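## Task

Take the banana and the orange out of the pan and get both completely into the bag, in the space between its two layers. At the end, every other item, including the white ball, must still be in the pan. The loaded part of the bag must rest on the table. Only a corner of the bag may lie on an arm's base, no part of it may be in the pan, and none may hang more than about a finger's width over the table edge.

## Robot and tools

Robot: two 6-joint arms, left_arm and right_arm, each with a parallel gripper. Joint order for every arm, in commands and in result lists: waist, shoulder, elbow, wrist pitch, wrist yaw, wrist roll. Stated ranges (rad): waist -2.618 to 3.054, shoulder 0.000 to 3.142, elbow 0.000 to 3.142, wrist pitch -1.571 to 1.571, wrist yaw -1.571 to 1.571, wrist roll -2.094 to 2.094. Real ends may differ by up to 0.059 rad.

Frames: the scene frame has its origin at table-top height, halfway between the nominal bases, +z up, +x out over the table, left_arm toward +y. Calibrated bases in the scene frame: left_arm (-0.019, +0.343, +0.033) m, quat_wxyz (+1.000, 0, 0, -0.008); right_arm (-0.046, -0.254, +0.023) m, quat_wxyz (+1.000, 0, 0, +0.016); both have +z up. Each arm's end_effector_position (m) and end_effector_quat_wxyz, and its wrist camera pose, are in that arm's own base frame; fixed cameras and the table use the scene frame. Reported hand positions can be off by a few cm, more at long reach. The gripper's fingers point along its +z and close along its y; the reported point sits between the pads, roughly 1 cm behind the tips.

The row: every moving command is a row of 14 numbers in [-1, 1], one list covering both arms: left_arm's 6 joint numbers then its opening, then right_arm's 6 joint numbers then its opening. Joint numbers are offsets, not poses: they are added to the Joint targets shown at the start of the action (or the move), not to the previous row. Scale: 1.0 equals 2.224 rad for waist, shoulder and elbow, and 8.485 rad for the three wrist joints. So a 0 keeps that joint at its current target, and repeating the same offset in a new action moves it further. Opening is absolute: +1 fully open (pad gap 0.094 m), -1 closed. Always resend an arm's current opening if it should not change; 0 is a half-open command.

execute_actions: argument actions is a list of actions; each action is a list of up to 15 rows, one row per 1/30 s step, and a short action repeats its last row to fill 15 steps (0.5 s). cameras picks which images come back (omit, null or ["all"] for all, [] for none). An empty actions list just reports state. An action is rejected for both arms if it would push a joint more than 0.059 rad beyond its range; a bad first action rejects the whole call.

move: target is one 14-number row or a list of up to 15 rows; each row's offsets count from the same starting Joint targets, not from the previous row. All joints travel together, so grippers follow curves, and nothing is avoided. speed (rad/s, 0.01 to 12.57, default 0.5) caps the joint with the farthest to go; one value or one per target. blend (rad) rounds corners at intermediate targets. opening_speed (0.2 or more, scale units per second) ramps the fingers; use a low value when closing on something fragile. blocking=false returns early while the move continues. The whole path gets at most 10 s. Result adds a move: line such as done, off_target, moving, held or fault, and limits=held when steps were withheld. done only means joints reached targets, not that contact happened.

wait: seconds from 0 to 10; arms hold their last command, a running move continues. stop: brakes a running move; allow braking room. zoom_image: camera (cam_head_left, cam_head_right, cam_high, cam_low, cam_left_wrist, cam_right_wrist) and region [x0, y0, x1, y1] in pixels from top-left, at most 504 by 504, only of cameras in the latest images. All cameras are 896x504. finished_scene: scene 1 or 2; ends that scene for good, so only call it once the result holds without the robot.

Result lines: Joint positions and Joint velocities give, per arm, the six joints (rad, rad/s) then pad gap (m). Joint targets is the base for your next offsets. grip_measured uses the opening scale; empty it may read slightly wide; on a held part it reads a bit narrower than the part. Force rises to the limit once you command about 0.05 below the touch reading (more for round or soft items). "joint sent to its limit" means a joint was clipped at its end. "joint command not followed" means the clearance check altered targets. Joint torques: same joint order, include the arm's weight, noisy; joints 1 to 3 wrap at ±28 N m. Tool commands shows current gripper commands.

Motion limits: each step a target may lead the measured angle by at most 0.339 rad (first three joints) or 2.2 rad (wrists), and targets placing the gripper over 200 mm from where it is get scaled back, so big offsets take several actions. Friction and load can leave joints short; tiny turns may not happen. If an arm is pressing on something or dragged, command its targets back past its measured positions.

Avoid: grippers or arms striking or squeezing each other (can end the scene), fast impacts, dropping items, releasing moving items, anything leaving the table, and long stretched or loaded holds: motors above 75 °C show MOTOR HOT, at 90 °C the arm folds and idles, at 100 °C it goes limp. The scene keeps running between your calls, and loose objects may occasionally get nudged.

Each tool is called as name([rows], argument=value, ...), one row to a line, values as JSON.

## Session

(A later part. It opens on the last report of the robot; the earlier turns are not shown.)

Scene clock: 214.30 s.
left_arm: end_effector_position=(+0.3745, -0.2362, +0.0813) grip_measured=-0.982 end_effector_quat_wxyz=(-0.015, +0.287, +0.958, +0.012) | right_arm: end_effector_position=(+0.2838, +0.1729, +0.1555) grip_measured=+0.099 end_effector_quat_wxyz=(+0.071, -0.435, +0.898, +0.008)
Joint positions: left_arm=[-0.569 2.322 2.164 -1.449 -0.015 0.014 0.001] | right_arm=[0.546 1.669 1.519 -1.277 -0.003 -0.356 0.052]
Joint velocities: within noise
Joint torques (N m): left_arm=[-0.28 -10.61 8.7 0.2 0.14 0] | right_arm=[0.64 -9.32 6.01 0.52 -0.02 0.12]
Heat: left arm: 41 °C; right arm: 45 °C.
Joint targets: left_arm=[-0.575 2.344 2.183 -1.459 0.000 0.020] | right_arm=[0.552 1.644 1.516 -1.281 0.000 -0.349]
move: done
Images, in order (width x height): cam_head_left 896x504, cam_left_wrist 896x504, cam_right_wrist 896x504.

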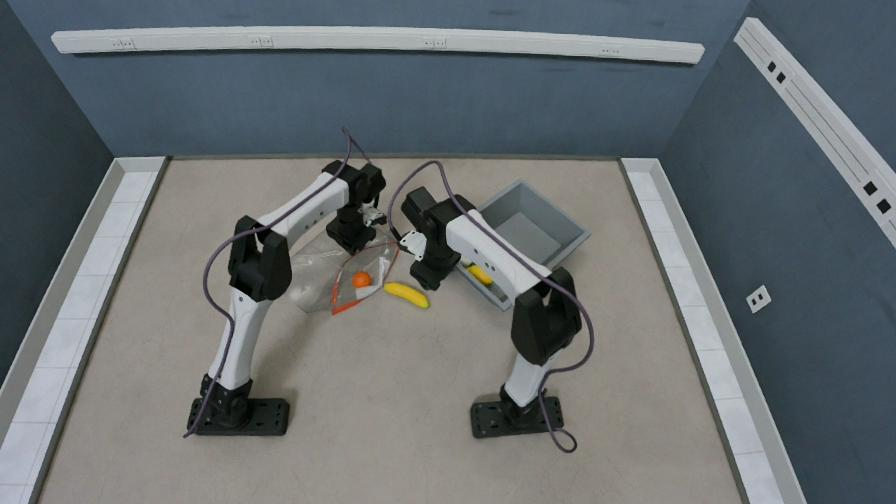

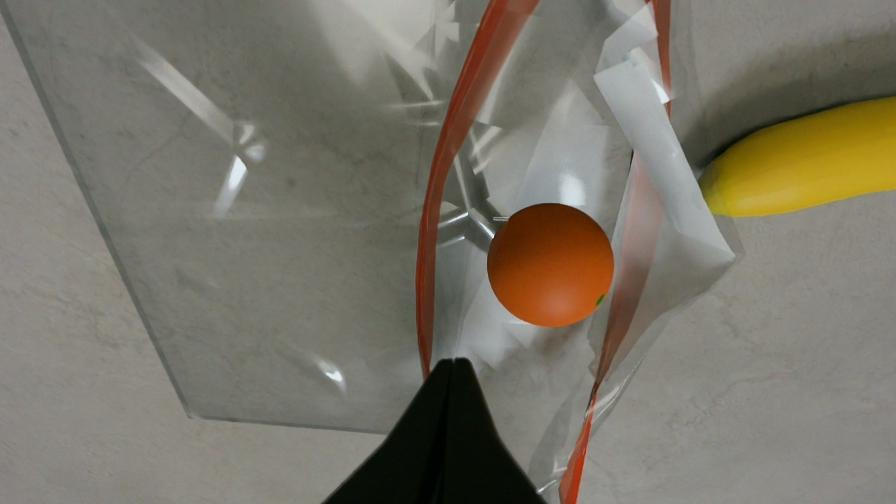

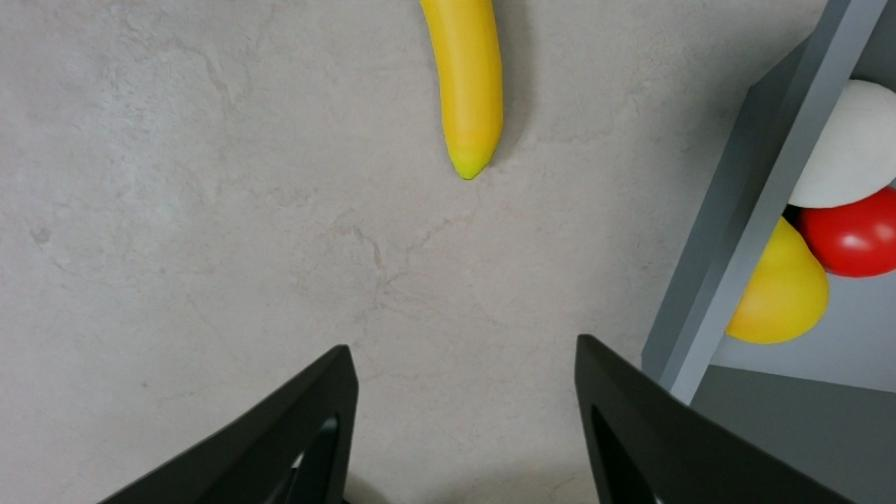

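move(target=[0,0,0,0,0,0,-1,-0.1034,-0.0277,-0.4514,0.2276,-0.0688,0.0128,0.2], speed=0.5, cameras=["cam_head_left","cam_right_wrist","cam_left_wrist"])

zoom_image(camera="cam_head_left", region=[300, 200, 480, 340])

Scene clock: 221.03 s.
left_arm: end_effector_position=(+0.3745, -0.2362, +0.0813) grip_measured=-0.982 end_effector_quat_wxyz=(-0.015, +0.287, +0.958, +0.012) | right_arm: end_effector_position=(+0.3396, +0.2144, +0.0865) grip_measured=+0.199 end_effector_quat_wxyz=(+0.491, -0.374, +0.742, +0.261)
Joint positions: left_arm=[-0.569 2.322 2.164 -1.449 -0.015 0.014 0.001] | right_arm=[0.329 1.615 0.514 0.629 -0.573 -0.248 0.056]
Joint velocities: within noise
Joint torques (N m): left_arm=[-0.29 -10.61 8.7 0.21 0.14 0] | right_arm=[-0.65 -8.72 5.3 1.99 -0.28 0.11]
Heat: left arm: 42 °C; right arm: 45 °C.
Joint targets: left_arm=[-0.575 2.344 2.183 -1.459 0.000 0.020] | right_arm=[0.322 1.583 0.511 0.650 -0.584 -0.241]
move: done
Images, in order (width x height): cam_head_left 896x504, cam_left_wrist 896x504, cam_right_wrist 896x504.

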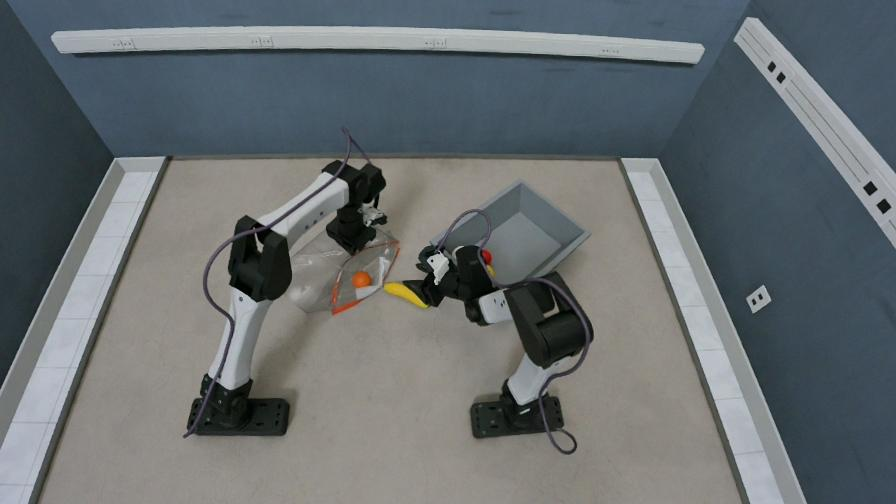

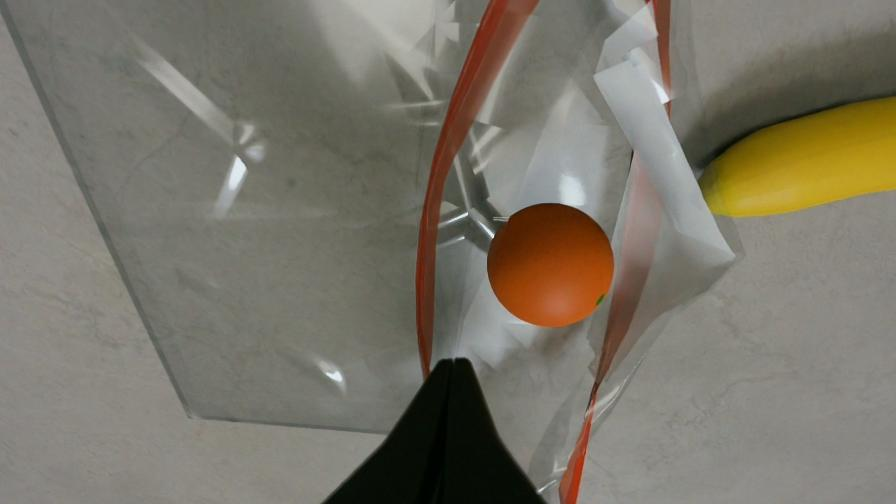

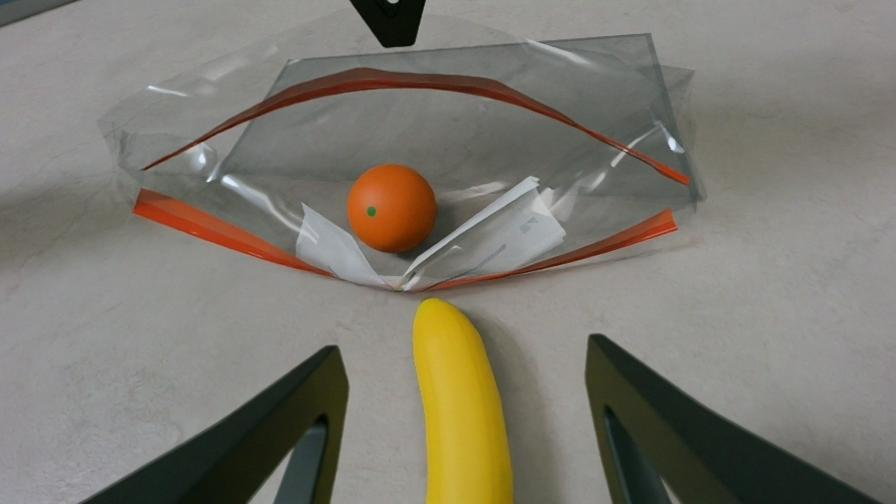

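Scaled by 2.800 from the camera's 896x504 image, which has a finer 1280x720 frame.

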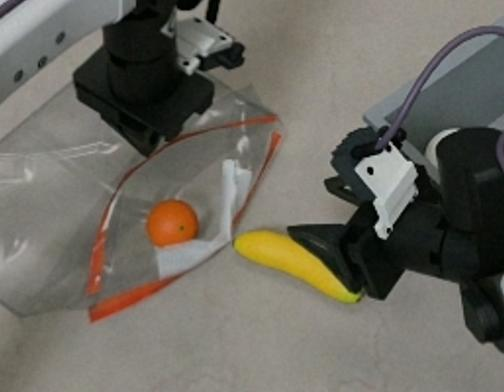

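move(target=[0,0,0,0,0,0,-1,-0.007,0.1987,-0.0207,0.0542,0,0,0.2], speed=0.25, cameras=["cam_head_left","cam_right_wrist"])

zoom_image(camera="cam_head_left", region=[300, 200, 480, 340])

Scene clock: 224.50 s.
left_arm: end_effector_position=(+0.3745, -0.2362, +0.0813) grip_measured=-0.982 end_effector_quat_wxyz=(-0.015, +0.287, +0.958, +0.012) | right_arm: end_effector_position=(+0.3470, +0.2107, +0.0119) grip_measured=+0.199 end_effector_quat_wxyz=(+0.498, -0.369, +0.741, +0.257)
Joint positions: left_arm=[-0.569 2.322 2.164 -1.449 -0.015 0.014 0.001] | right_arm=[0.314 2.015 0.468 1.089 -0.574 -0.247 0.056]
Joint velocities: within noise
Joint torques (N m): left_arm=[-0.29 -10.61 8.73 0.19 0.13 0.02] | right_arm=[-0.7 -6.24 3.04 1.97 -0.26 0.11]
Heat: left arm: 42 °C; right arm: 45 °C.
Joint targets: left_arm=[-0.575 2.344 2.183 -1.459 0.000 0.020] | right_arm=[0.306 2.025 0.465 1.110 -0.584 -0.240]
move: done
Images, in order (width x height): cam_head_left 896x504, cam_right_wrist 896x504.

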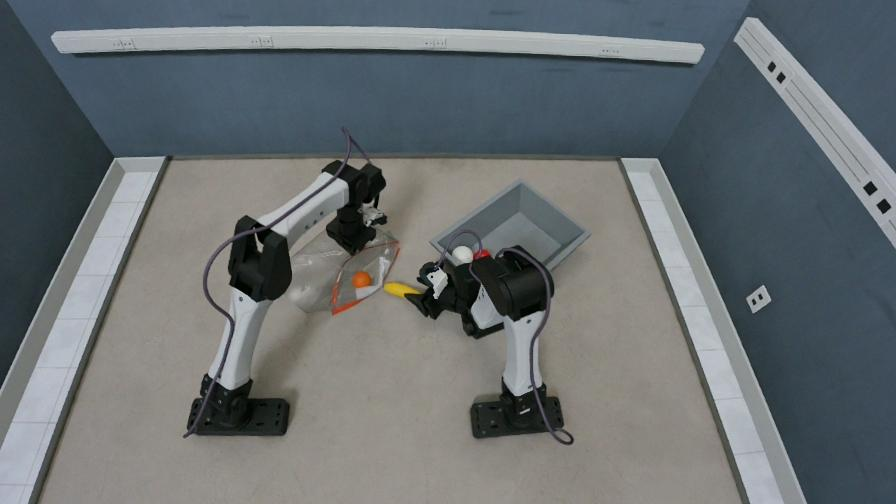

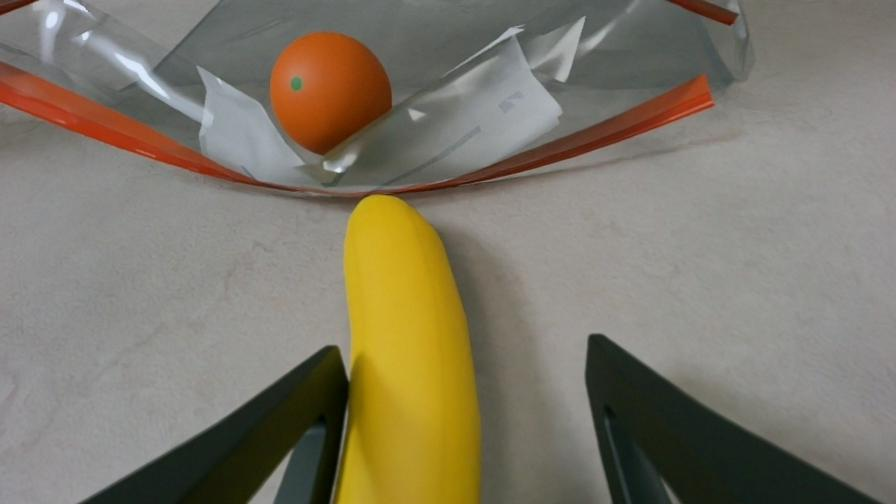

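Scaled by 2.800 from the camera's 896x504 image, which has a finer 1280x720 frame.

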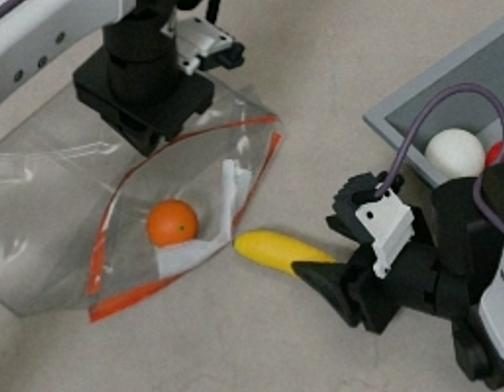

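move(target=[0,0,0,0,0,0,-1,0,0,0,0,0,0,-0.5], opening_speed=0.35, cameras=["cam_head_left","cam_right_wrist"])

zoom_image(camera="cam_head_left", region=[300, 200, 480, 340])

Scene clock: 226.90 s.
left_arm: end_effector_position=(+0.3745, -0.2362, +0.0813) grip_measured=-0.982 end_effector_quat_wxyz=(-0.015, +0.287, +0.958, +0.012) | right_arm: end_effector_position=(+0.3469, +0.2127, +0.0158) grip_measured=-0.498 end_effector_quat_wxyz=(+0.504, -0.372, +0.734, +0.262)
Joint positions: left_arm=[-0.569 2.322 2.164 -1.449 -0.015 0.014 0.001] | right_arm=[0.314 2.015 0.468 1.106 -0.587 -0.246 0.024]
Joint velocities: within noise
Joint torques (N m): left_arm=[-0.28 -10.59 8.72 0.19 0.14 0.01] | right_arm=[-0.7 -6.26 3.06 1.81 -0.13 0.11]
Heat: left arm: 42 °C; right arm: 44 °C.
Joint targets: left_arm=[-0.575 2.344 2.183 -1.459 0.000 0.020] | right_arm=[0.306 2.025 0.465 1.110 -0.584 -0.240]
move: done
Images, in order (width x height): cam_head_left 896x504, cam_right_wrist 896x504.

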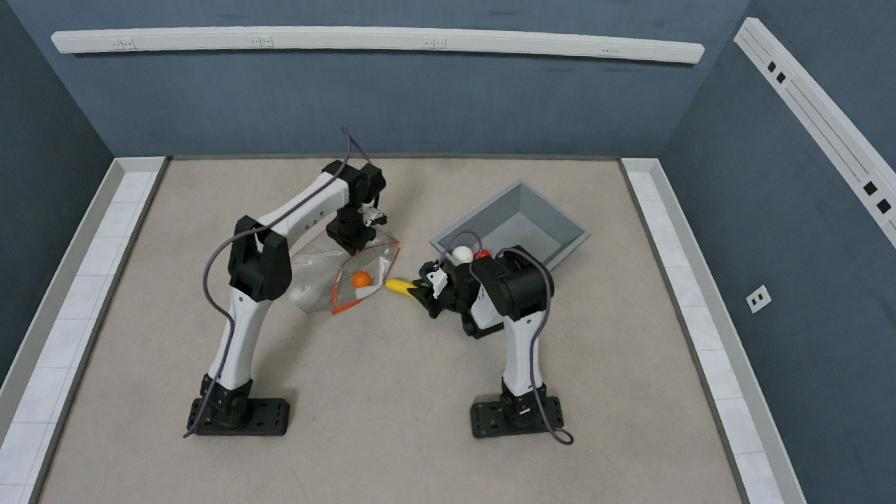

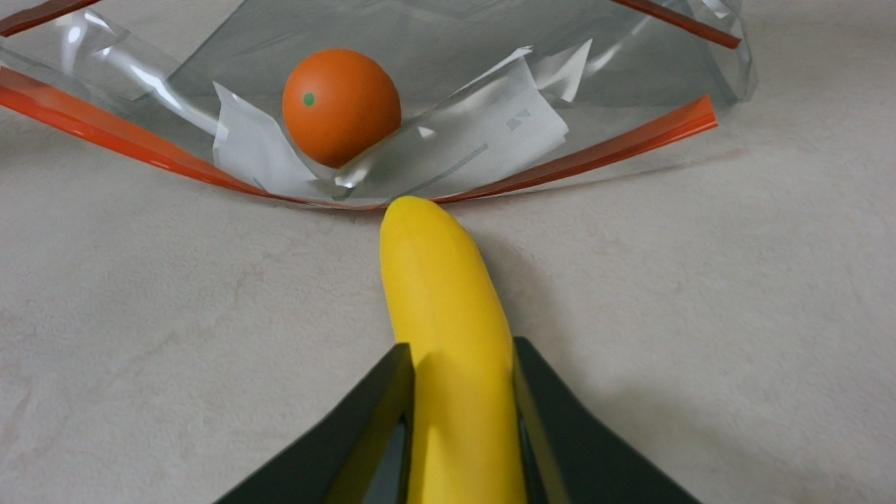

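Scaled by 2.800 from the camera's 896x504 image, which has a finer 1280x720 frame.

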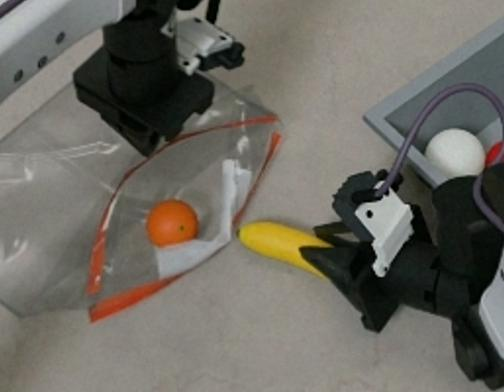

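move(target=[0,0,0,0,0,0,-1,-0.0243,-0.0692,0.0112,-0.0183,-0.0007,0,-0.5], speed=0.15, cameras=["cam_head_left","cam_right_wrist","cam_low","cam_left_wrist"])

zoom_image(camera="cam_head_left", region=[300, 200, 480, 340])

zoom_image(camera="cam_low", region=[340, 240, 560, 380])

Scene clock: 229.67 s.
left_arm: end_effector_position=(+0.3745, -0.2362, +0.0813) grip_measured=-0.982 end_effector_quat_wxyz=(-0.015, +0.287, +0.958, +0.012) | right_arm: end_effector_position=(+0.3545, +0.1931, +0.0287) grip_measured=-0.499 end_effector_quat_wxyz=(+0.495, -0.351, +0.754, +0.253)
Joint positions: left_arm=[-0.569 2.322 2.164 -1.449 -0.015 0.014 0.001] | right_arm=[0.259 1.904 0.473 0.951 -0.592 -0.246 0.024]
Joint velocities: within noise
Joint torques (N m): left_arm=[-0.27 -10.62 8.76 0.2 0.15 0.01] | right_arm=[-0.62 -9.74 5.52 1.79 -0.15 0.09]
Heat: left arm: 42 °C; right arm: 44 °C.
Joint targets: left_arm=[-0.575 2.344 2.183 -1.459 0.000 0.020] | right_arm=[0.252 1.871 0.490 0.954 -0.590 -0.241]
move: done
Images, in order (width x height): cam_head_left 896x504, cam_low 896x504, cam_left_wrist 896x504, cam_right_wrist 896x504.

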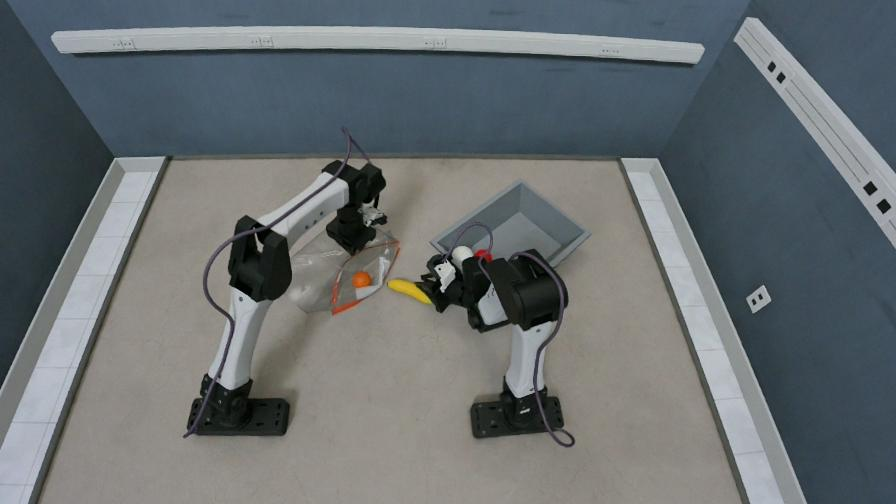

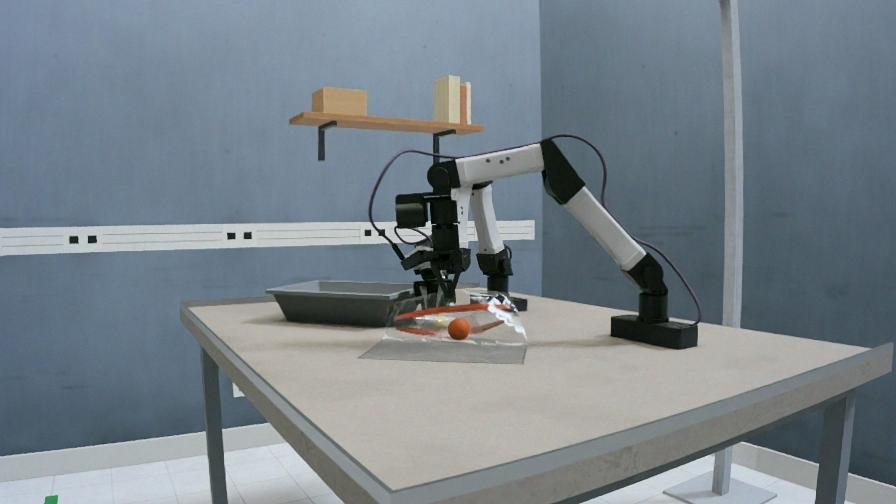

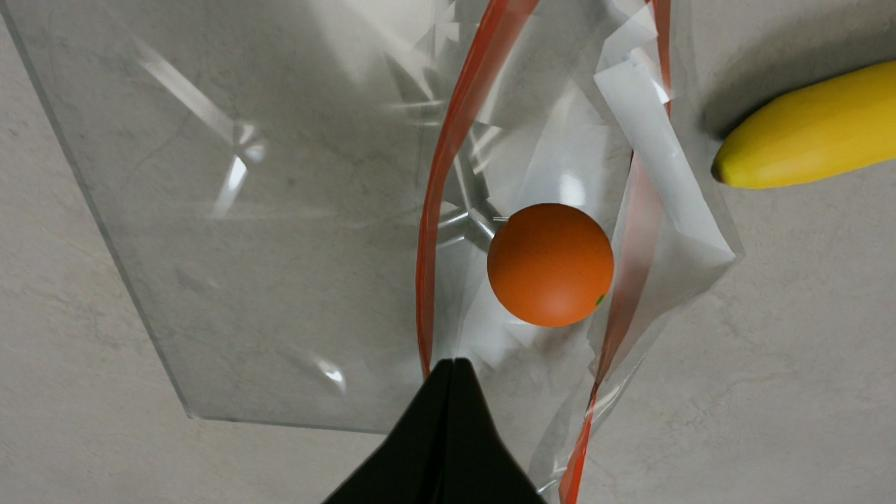

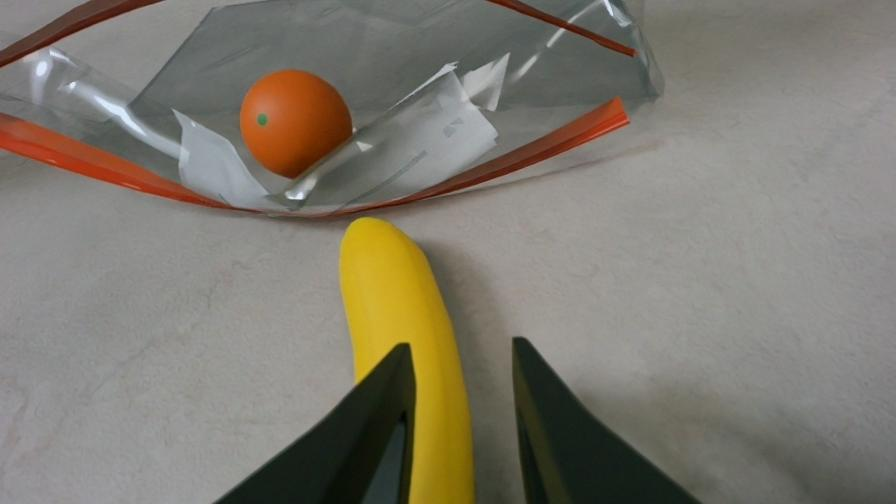

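Scaled by 2.800 from the camera's 896x504 image, which has a finer 1280x720 frame.

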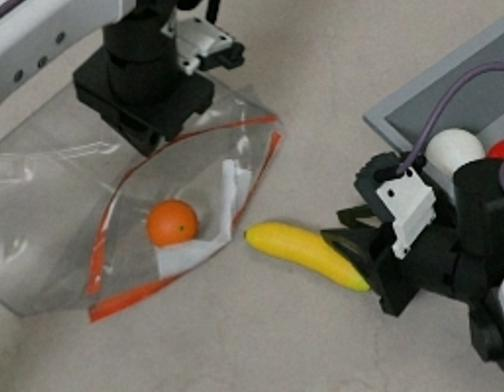

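Scaled by 2.291 from the camera's 896x504 image, which has a finer 1280x720 frame.

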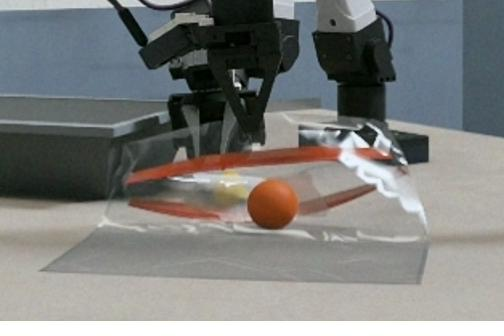

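move([
  [0,0,0,0,0,0,-1,-0.0157,0.0265,0.018,0.0013,-0.0019,0,-0.5],
  [0,0,0,0,0,0,-1,0.0364,0.0612,0.0967,-0.0117,0.0087,0.0035,-0.5],
], speed=0.15, cameras=["cam_head_left","cam_right_wrist","cam_low","cam_left_wrist"])

zoom_image(camera="cam_head_left", region=[300, 200, 480, 340])

zoom_image(camera="cam_low", region=[340, 240, 560, 380])

Scene clock: 233.07 s.
left_arm: end_effector_position=(+0.3745, -0.2362, +0.0813) grip_measured=-0.982 end_effector_quat_wxyz=(-0.015, +0.287, +0.958, +0.012) | right_arm: end_effector_position=(+0.3982, +0.2263, +0.0349) grip_measured=-0.499 end_effector_quat_wxyz=(+0.498, -0.353, +0.752, +0.248)
Joint positions: left_arm=[-0.569 2.322 2.164 -1.449 -0.015 0.014 0.001] | right_arm=[0.327 1.994 0.686 0.852 -0.525 -0.219 0.024]
Joint velocities: within noise
Joint torques (N m): left_arm=[-0.32 -10.66 8.73 0.19 0.14 0.01] | right_arm=[0.58 -7.05 6.48 1.8 -0.06 0.11]
Heat: left arm: 42 °C; right arm: 43 °C.
Joint targets: left_arm=[-0.575 2.344 2.183 -1.459 0.000 0.020] | right_arm=[0.333 2.007 0.706 0.855 -0.516 -0.211]
move: done
Images, in order (width x height): cam_head_left 896x504, cam_low 896x504, cam_left_wrist 896x504, cam_right_wrist 896x504.

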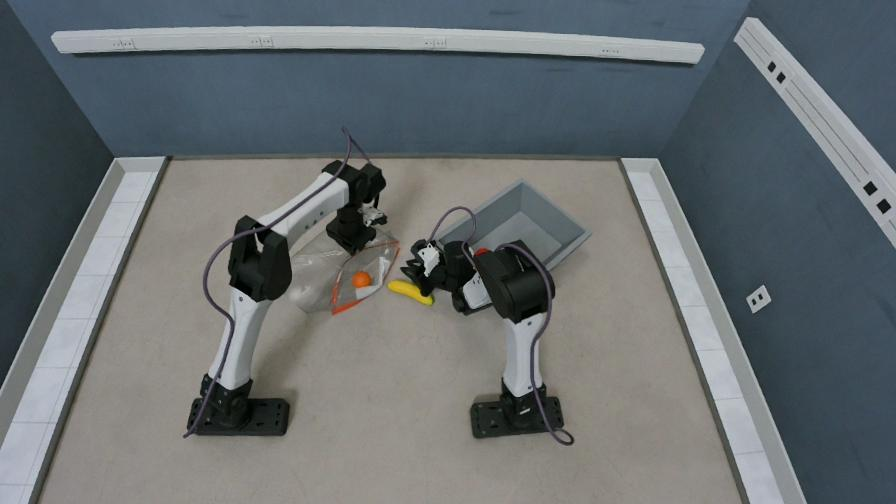

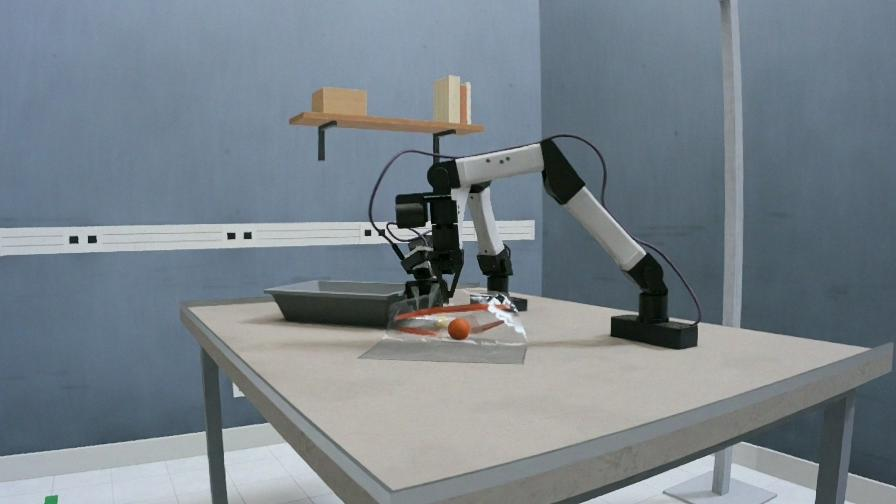

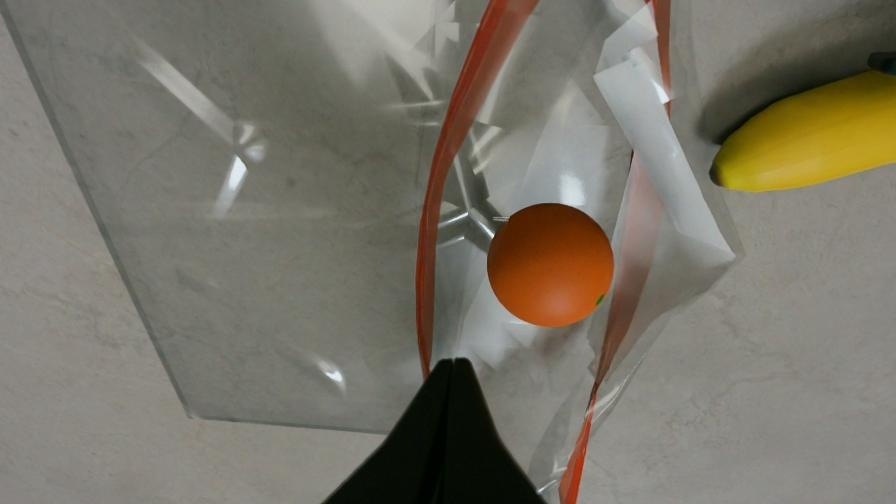

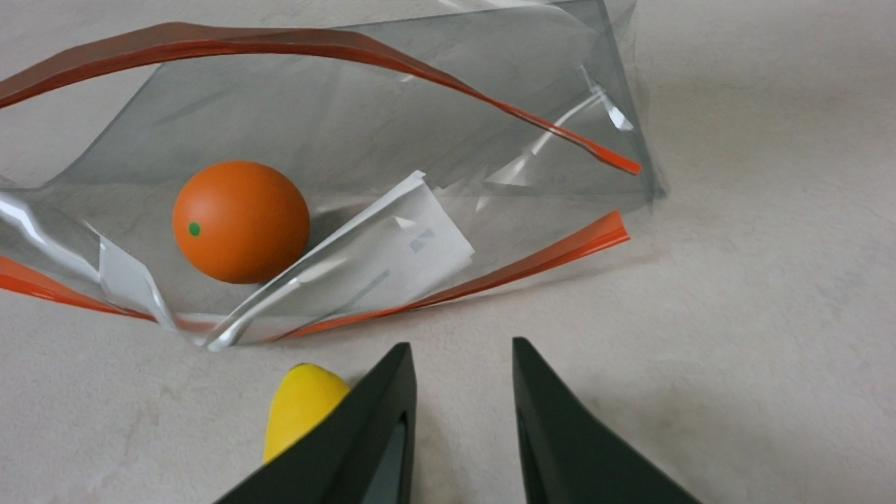

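Scaled by 2.800 from the camera's 896x504 image, which has a finer 1280x720 frame.

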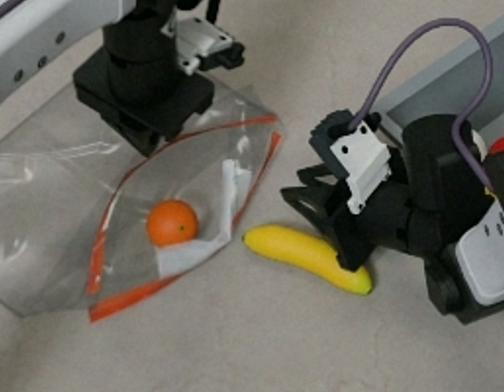

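Scaled by 2.291 from the camera's 896x504 image, which has a finer 1280x720 frame.

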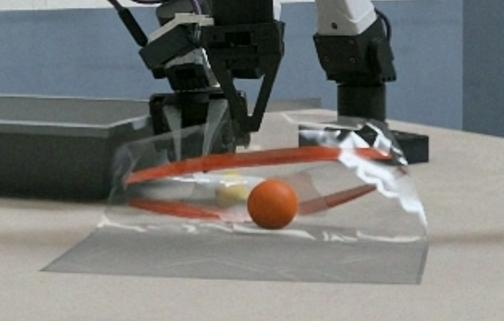

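move([
  [0,0,0,0,0,0,-1,0,-0.04,0.0,0.003,0,0,-0.5],
  [0,0,0,0,0,0,-1,0.0005,-0.2696,0.1012,-0.1349,0.0048,-0.0270,-0.5],
], speed=[0.25,0.5], blend=0.03, cameras=["cam_head_left","cam_right_wrist"])

execute_actions([
  [[0,0,0,0,0,0,-1,0,0,0,0,0,0,0.2]],
], cameras=["cam_right_wrist"])

Scene clock: 237.60 s.
left_arm: end_effector_position=(+0.3745, -0.2362, +0.0813) grip_measured=-0.982 end_effector_quat_wxyz=(-0.015, +0.287, +0.958, +0.012) | right_arm: end_effector_position=(+0.3339, +0.1978, +0.1375) grip_measured=-0.499 end_effector_quat_wxyz=(+0.367, -0.416, +0.807, +0.204)
Joint positions: left_arm=[-0.569 2.322 2.164 -1.449 -0.015 0.014 0.001] | right_arm=[0.327 1.433 0.904 -0.291 -0.483 -0.432 0.024]
Joint velocities: within noise
Joint torques (N m): left_arm=[-0.28 -10.63 8.73 0.2 0.14 0.01] | right_arm=[0.69 -7.95 9.59 1.5 -0.16 -0.04]
Heat: left arm: 42 °C; right arm: 43 °C.
Joint targets: left_arm=[-0.575 2.344 2.183 -1.459 0.000 0.020] | right_arm=[0.334 1.407 0.931 -0.289 -0.476 -0.440]
move: done
Images, in order (width x height): cam_head_left 896x504, cam_right_wrist 896x504.

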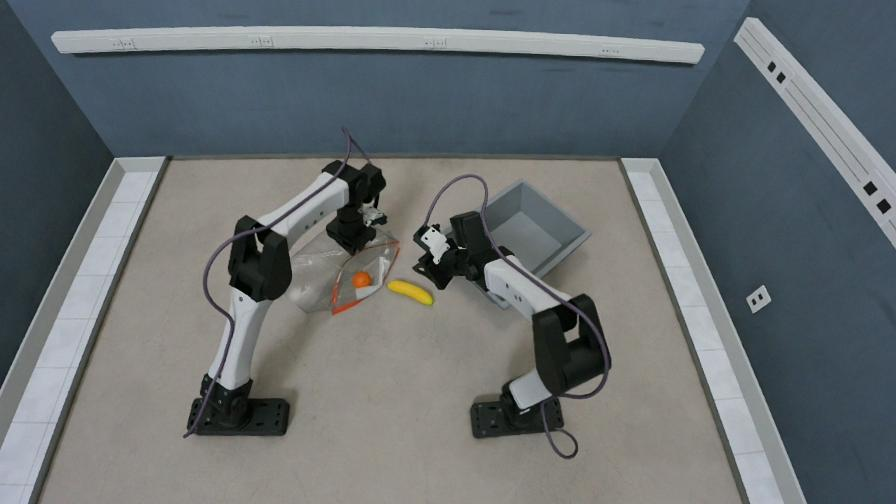

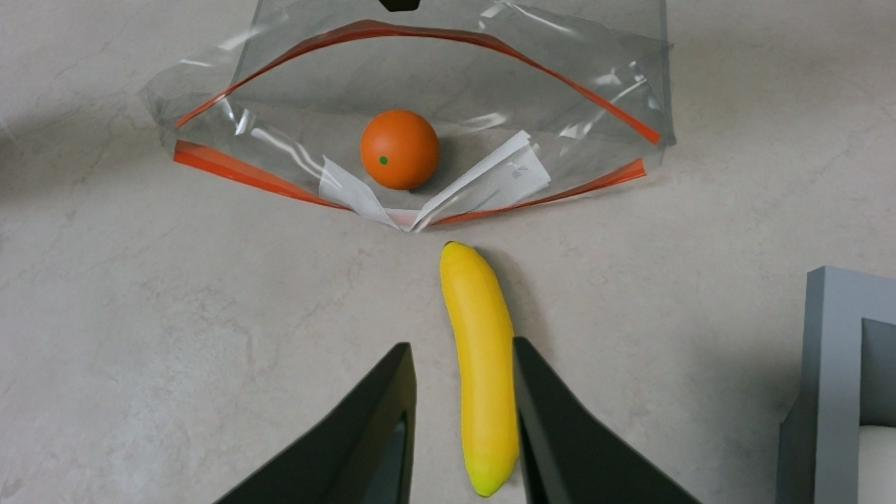

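Scene clock: 238.30 s.
left_arm: end_effector_position=(+0.3745, -0.2362, +0.0813) grip_measured=-0.982 end_effector_quat_wxyz=(-0.015, +0.287, +0.958, +0.012) | right_arm: end_effector_position=(+0.3338, +0.1977, +0.1374) grip_measured=+0.199 end_effector_quat_wxyz=(+0.367, -0.416, +0.807, +0.204)
Joint positions: left_arm=[-0.569 2.322 2.164 -1.449 -0.015 0.014 0.001] | right_arm=[0.327 1.433 0.904 -0.292 -0.483 -0.433 0.056]
Joint velocities: within noise
Joint torques (N m): left_arm=[-0.31 -10.62 8.72 0.2 0.14 0.01] | right_arm=[0.66 -7.94 9.61 1.5 -0.15 -0.04]
Heat: left arm: 42 °C; right arm: 43 °C.
Joint targets: left_arm=[-0.575 2.344 2.183 -1.459 0.000 0.020] | right_arm=[0.334 1.407 0.931 -0.290 -0.476 -0.440]
Images, in order (width x height): cam_right_wrist 896x504.

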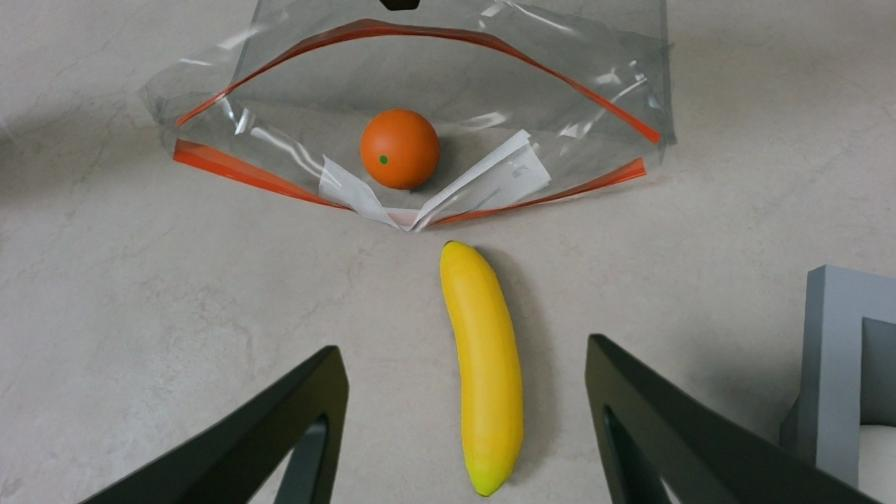

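move(target=[0,0,0,0,0,0,-1,-0.0454,0.0949,-0.1115,0.0507,-0.0100,-0.0077,0.2], speed=0.4, cameras=["cam_head_left","cam_right_wrist"])

Scene clock: 241.73 s.
left_arm: end_effector_position=(+0.3745, -0.2362, +0.0813) grip_measured=-0.982 end_effector_quat_wxyz=(-0.015, +0.287, +0.958, +0.012) | right_arm: end_effector_position=(+0.3462, +0.1768, +0.0580) grip_measured=+0.199 end_effector_quat_wxyz=(+0.389, -0.416, +0.797, +0.203)
Joint positions: left_arm=[-0.569 2.322 2.164 -1.449 -0.015 0.014 0.001] | right_arm=[0.239 1.611 0.683 0.122 -0.549 -0.497 0.056]
Joint velocities: within noise
Joint torques (N m): left_arm=[-0.25 -10.61 8.72 0.2 0.14 0.01] | right_arm=[-0.59 -5.59 5.9 1.68 -0.36 -0.06]
Heat: left arm: 42 °C; right arm: 43 °C.
Joint targets: left_arm=[-0.575 2.344 2.183 -1.459 0.000 0.020] | right_arm=[0.233 1.618 0.682 0.141 -0.561 -0.505]
move: done
Images, in order (width x height): cam_head_left 896x504, cam_right_wrist 896x504.

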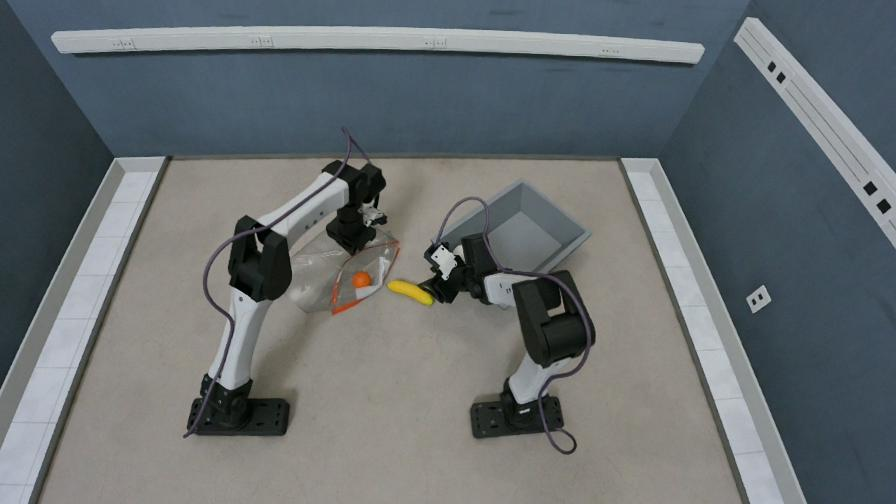

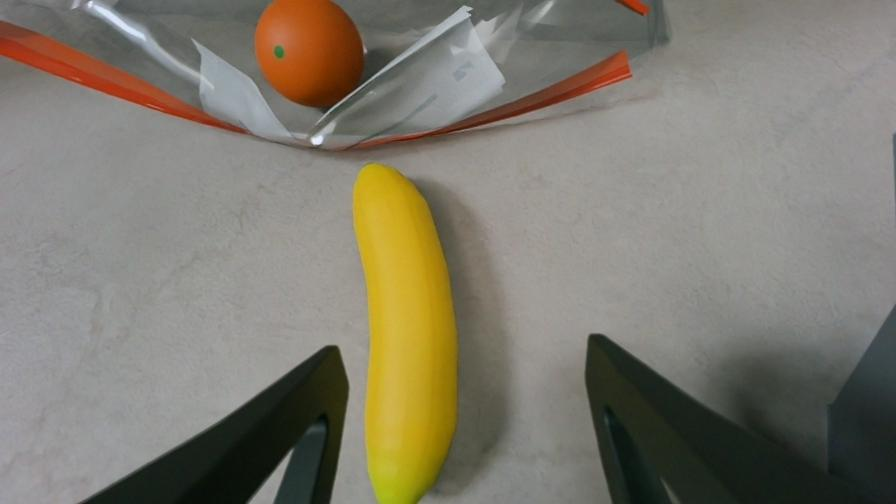

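move(target=[0,0,0,0,0,0,-1,0.0166,0.0923,-0.0373,0.0341,0,0,0.2], speed=0.2, cameras=["cam_head_left","cam_right_wrist"])

zoom_image(camera="cam_head_left", region=[300, 200, 480, 340])

Scene clock: 244.27 s.
left_arm: end_effector_position=(+0.3745, -0.2362, +0.0813) grip_measured=-0.982 end_effector_quat_wxyz=(-0.015, +0.287, +0.958, +0.012) | right_arm: end_effector_position=(+0.3425, +0.1859, +0.0034) grip_measured=+0.199 end_effector_quat_wxyz=(+0.388, -0.426, +0.789, +0.210)
Joint positions: left_arm=[-0.569 2.322 2.164 -1.449 -0.015 0.014 0.001] | right_arm=[0.263 1.814 0.602 0.411 -0.555 -0.498 0.056]
Joint velocities: within noise
Joint torques (N m): left_arm=[-0.28 -10.62 8.75 0.19 0.15 0] | right_arm=[0.75 -6.01 4.55 1.68 -0.3 -0.04]
Heat: left arm: 42 °C; right arm: 42 °C.
Joint targets: left_arm=[-0.575 2.344 2.183 -1.459 0.000 0.020] | right_arm=[0.270 1.824 0.600 0.430 -0.560 -0.505]
move: done
Images, in order (width x height): cam_head_left 896x504, cam_right_wrist 896x504.

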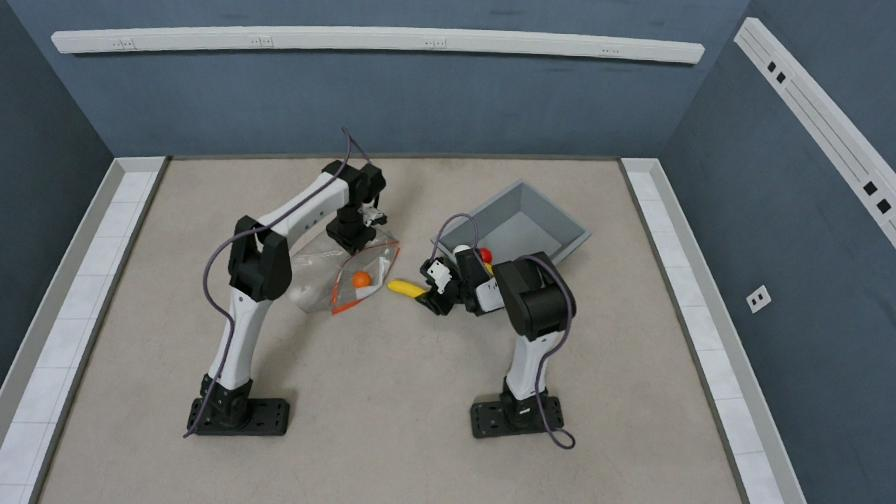

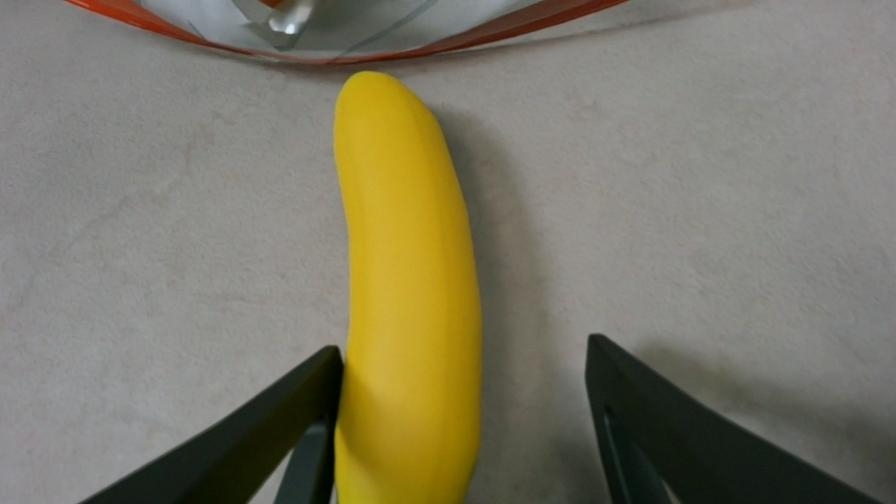

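Scaled by 2.800 from the camera's 896x504 image, which has a finer 1280x720 frame.

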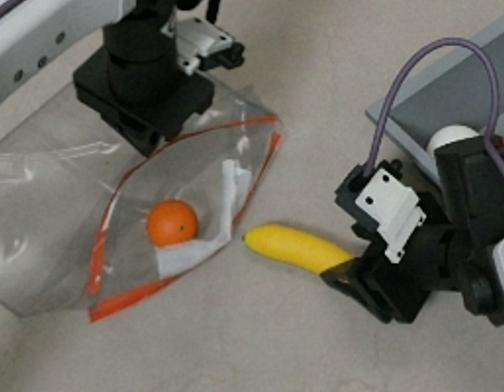

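move(target=[0,0,0,0,0,0,-1,0.005,0.0054,0,0,0,0,0.2], speed=0.1, cameras=[])

move(target=[0,0,0,0,0,0,-1,0,0,0,0,0,0,-0.5], opening_speed=0.35, cameras=["cam_head_left","cam_right_wrist"])

Scene clock: 245.23 s.
left_arm: end_effector_position=(+0.3745, -0.2362, +0.0813) grip_measured=-0.982 end_effector_quat_wxyz=(-0.015, +0.287, +0.958, +0.012) | right_arm: end_effector_position=(+0.3395, +0.1895, +0.0000) grip_measured=+0.199 end_effector_quat_wxyz=(+0.384, -0.431, +0.789, +0.213)
Joint positions: left_arm=[-0.569 2.322 2.164 -1.449 -0.015 0.014 0.001] | right_arm=[0.274 1.824 0.602 0.413 -0.555 -0.498 0.056]
Joint velocities: within noise
Joint torques (N m): left_arm=[-0.31 -10.59 8.72 0.2 0.15 0] | right_arm=[0.7 -5.9 4.51 1.64 -0.3 -0.04]
Heat: left arm: 42 °C; right arm: 42 °C.
Joint targets: left_arm=[-0.575 2.344 2.183 -1.459 0.000 0.020] | right_arm=[0.281 1.836 0.600 0.430 -0.560 -0.505]
move: done
No camera images: "cameras" was empty.

Scene clock: 247.53 s.
left_arm: end_effector_position=(+0.3745, -0.2362, +0.0813) grip_measured=-0.982 end_effector_quat_wxyz=(-0.015, +0.287, +0.958, +0.012) | right_arm: end_effector_position=(+0.3395, +0.1895, +0.0000) grip_measured=-0.456 end_effector_quat_wxyz=(+0.384, -0.431, +0.789, +0.213)
Joint positions: left_arm=[-0.569 2.322 2.164 -1.449 -0.015 0.014 0.001] | right_arm=[0.274 1.824 0.602 0.413 -0.555 -0.499 0.026]
Joint velocities: within noise
Joint torques (N m): left_arm=[-0.31 -10.62 8.75 0.19 0.15 0.01] | right_arm=[0.72 -5.9 4.49 1.64 -0.3 -0.04]
Heat: left arm: 42 °C; right arm: 42 °C.
Joint targets: left_arm=[-0.575 2.344 2.183 -1.459 0.000 0.020] | right_arm=[0.281 1.836 0.600 0.430 -0.560 -0.506]
move: done
Images, in order (width x height): cam_head_left 896x504, cam_right_wrist 896x504.

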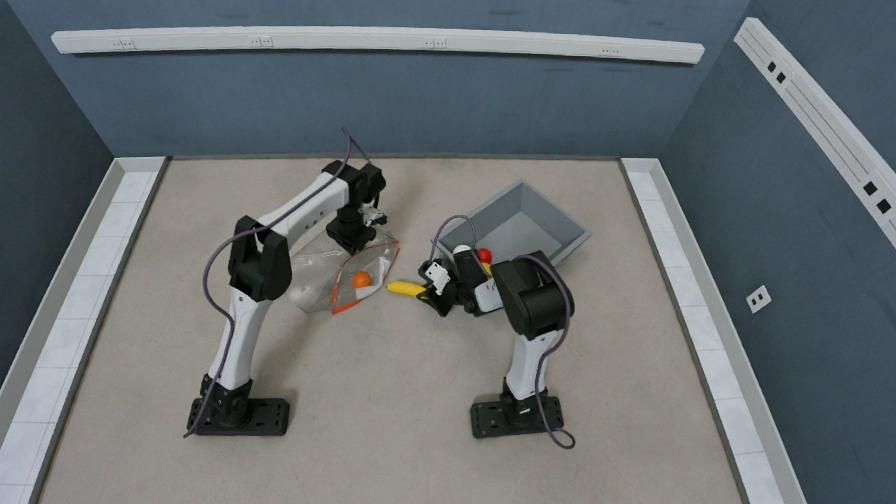

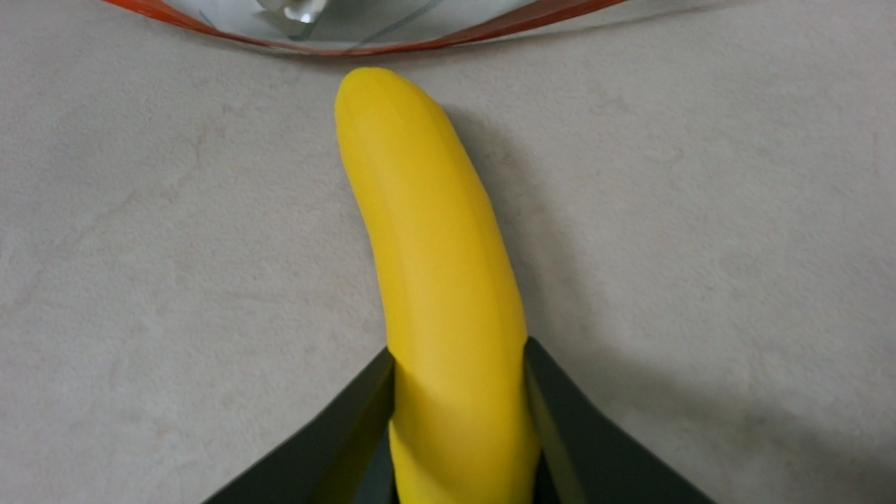

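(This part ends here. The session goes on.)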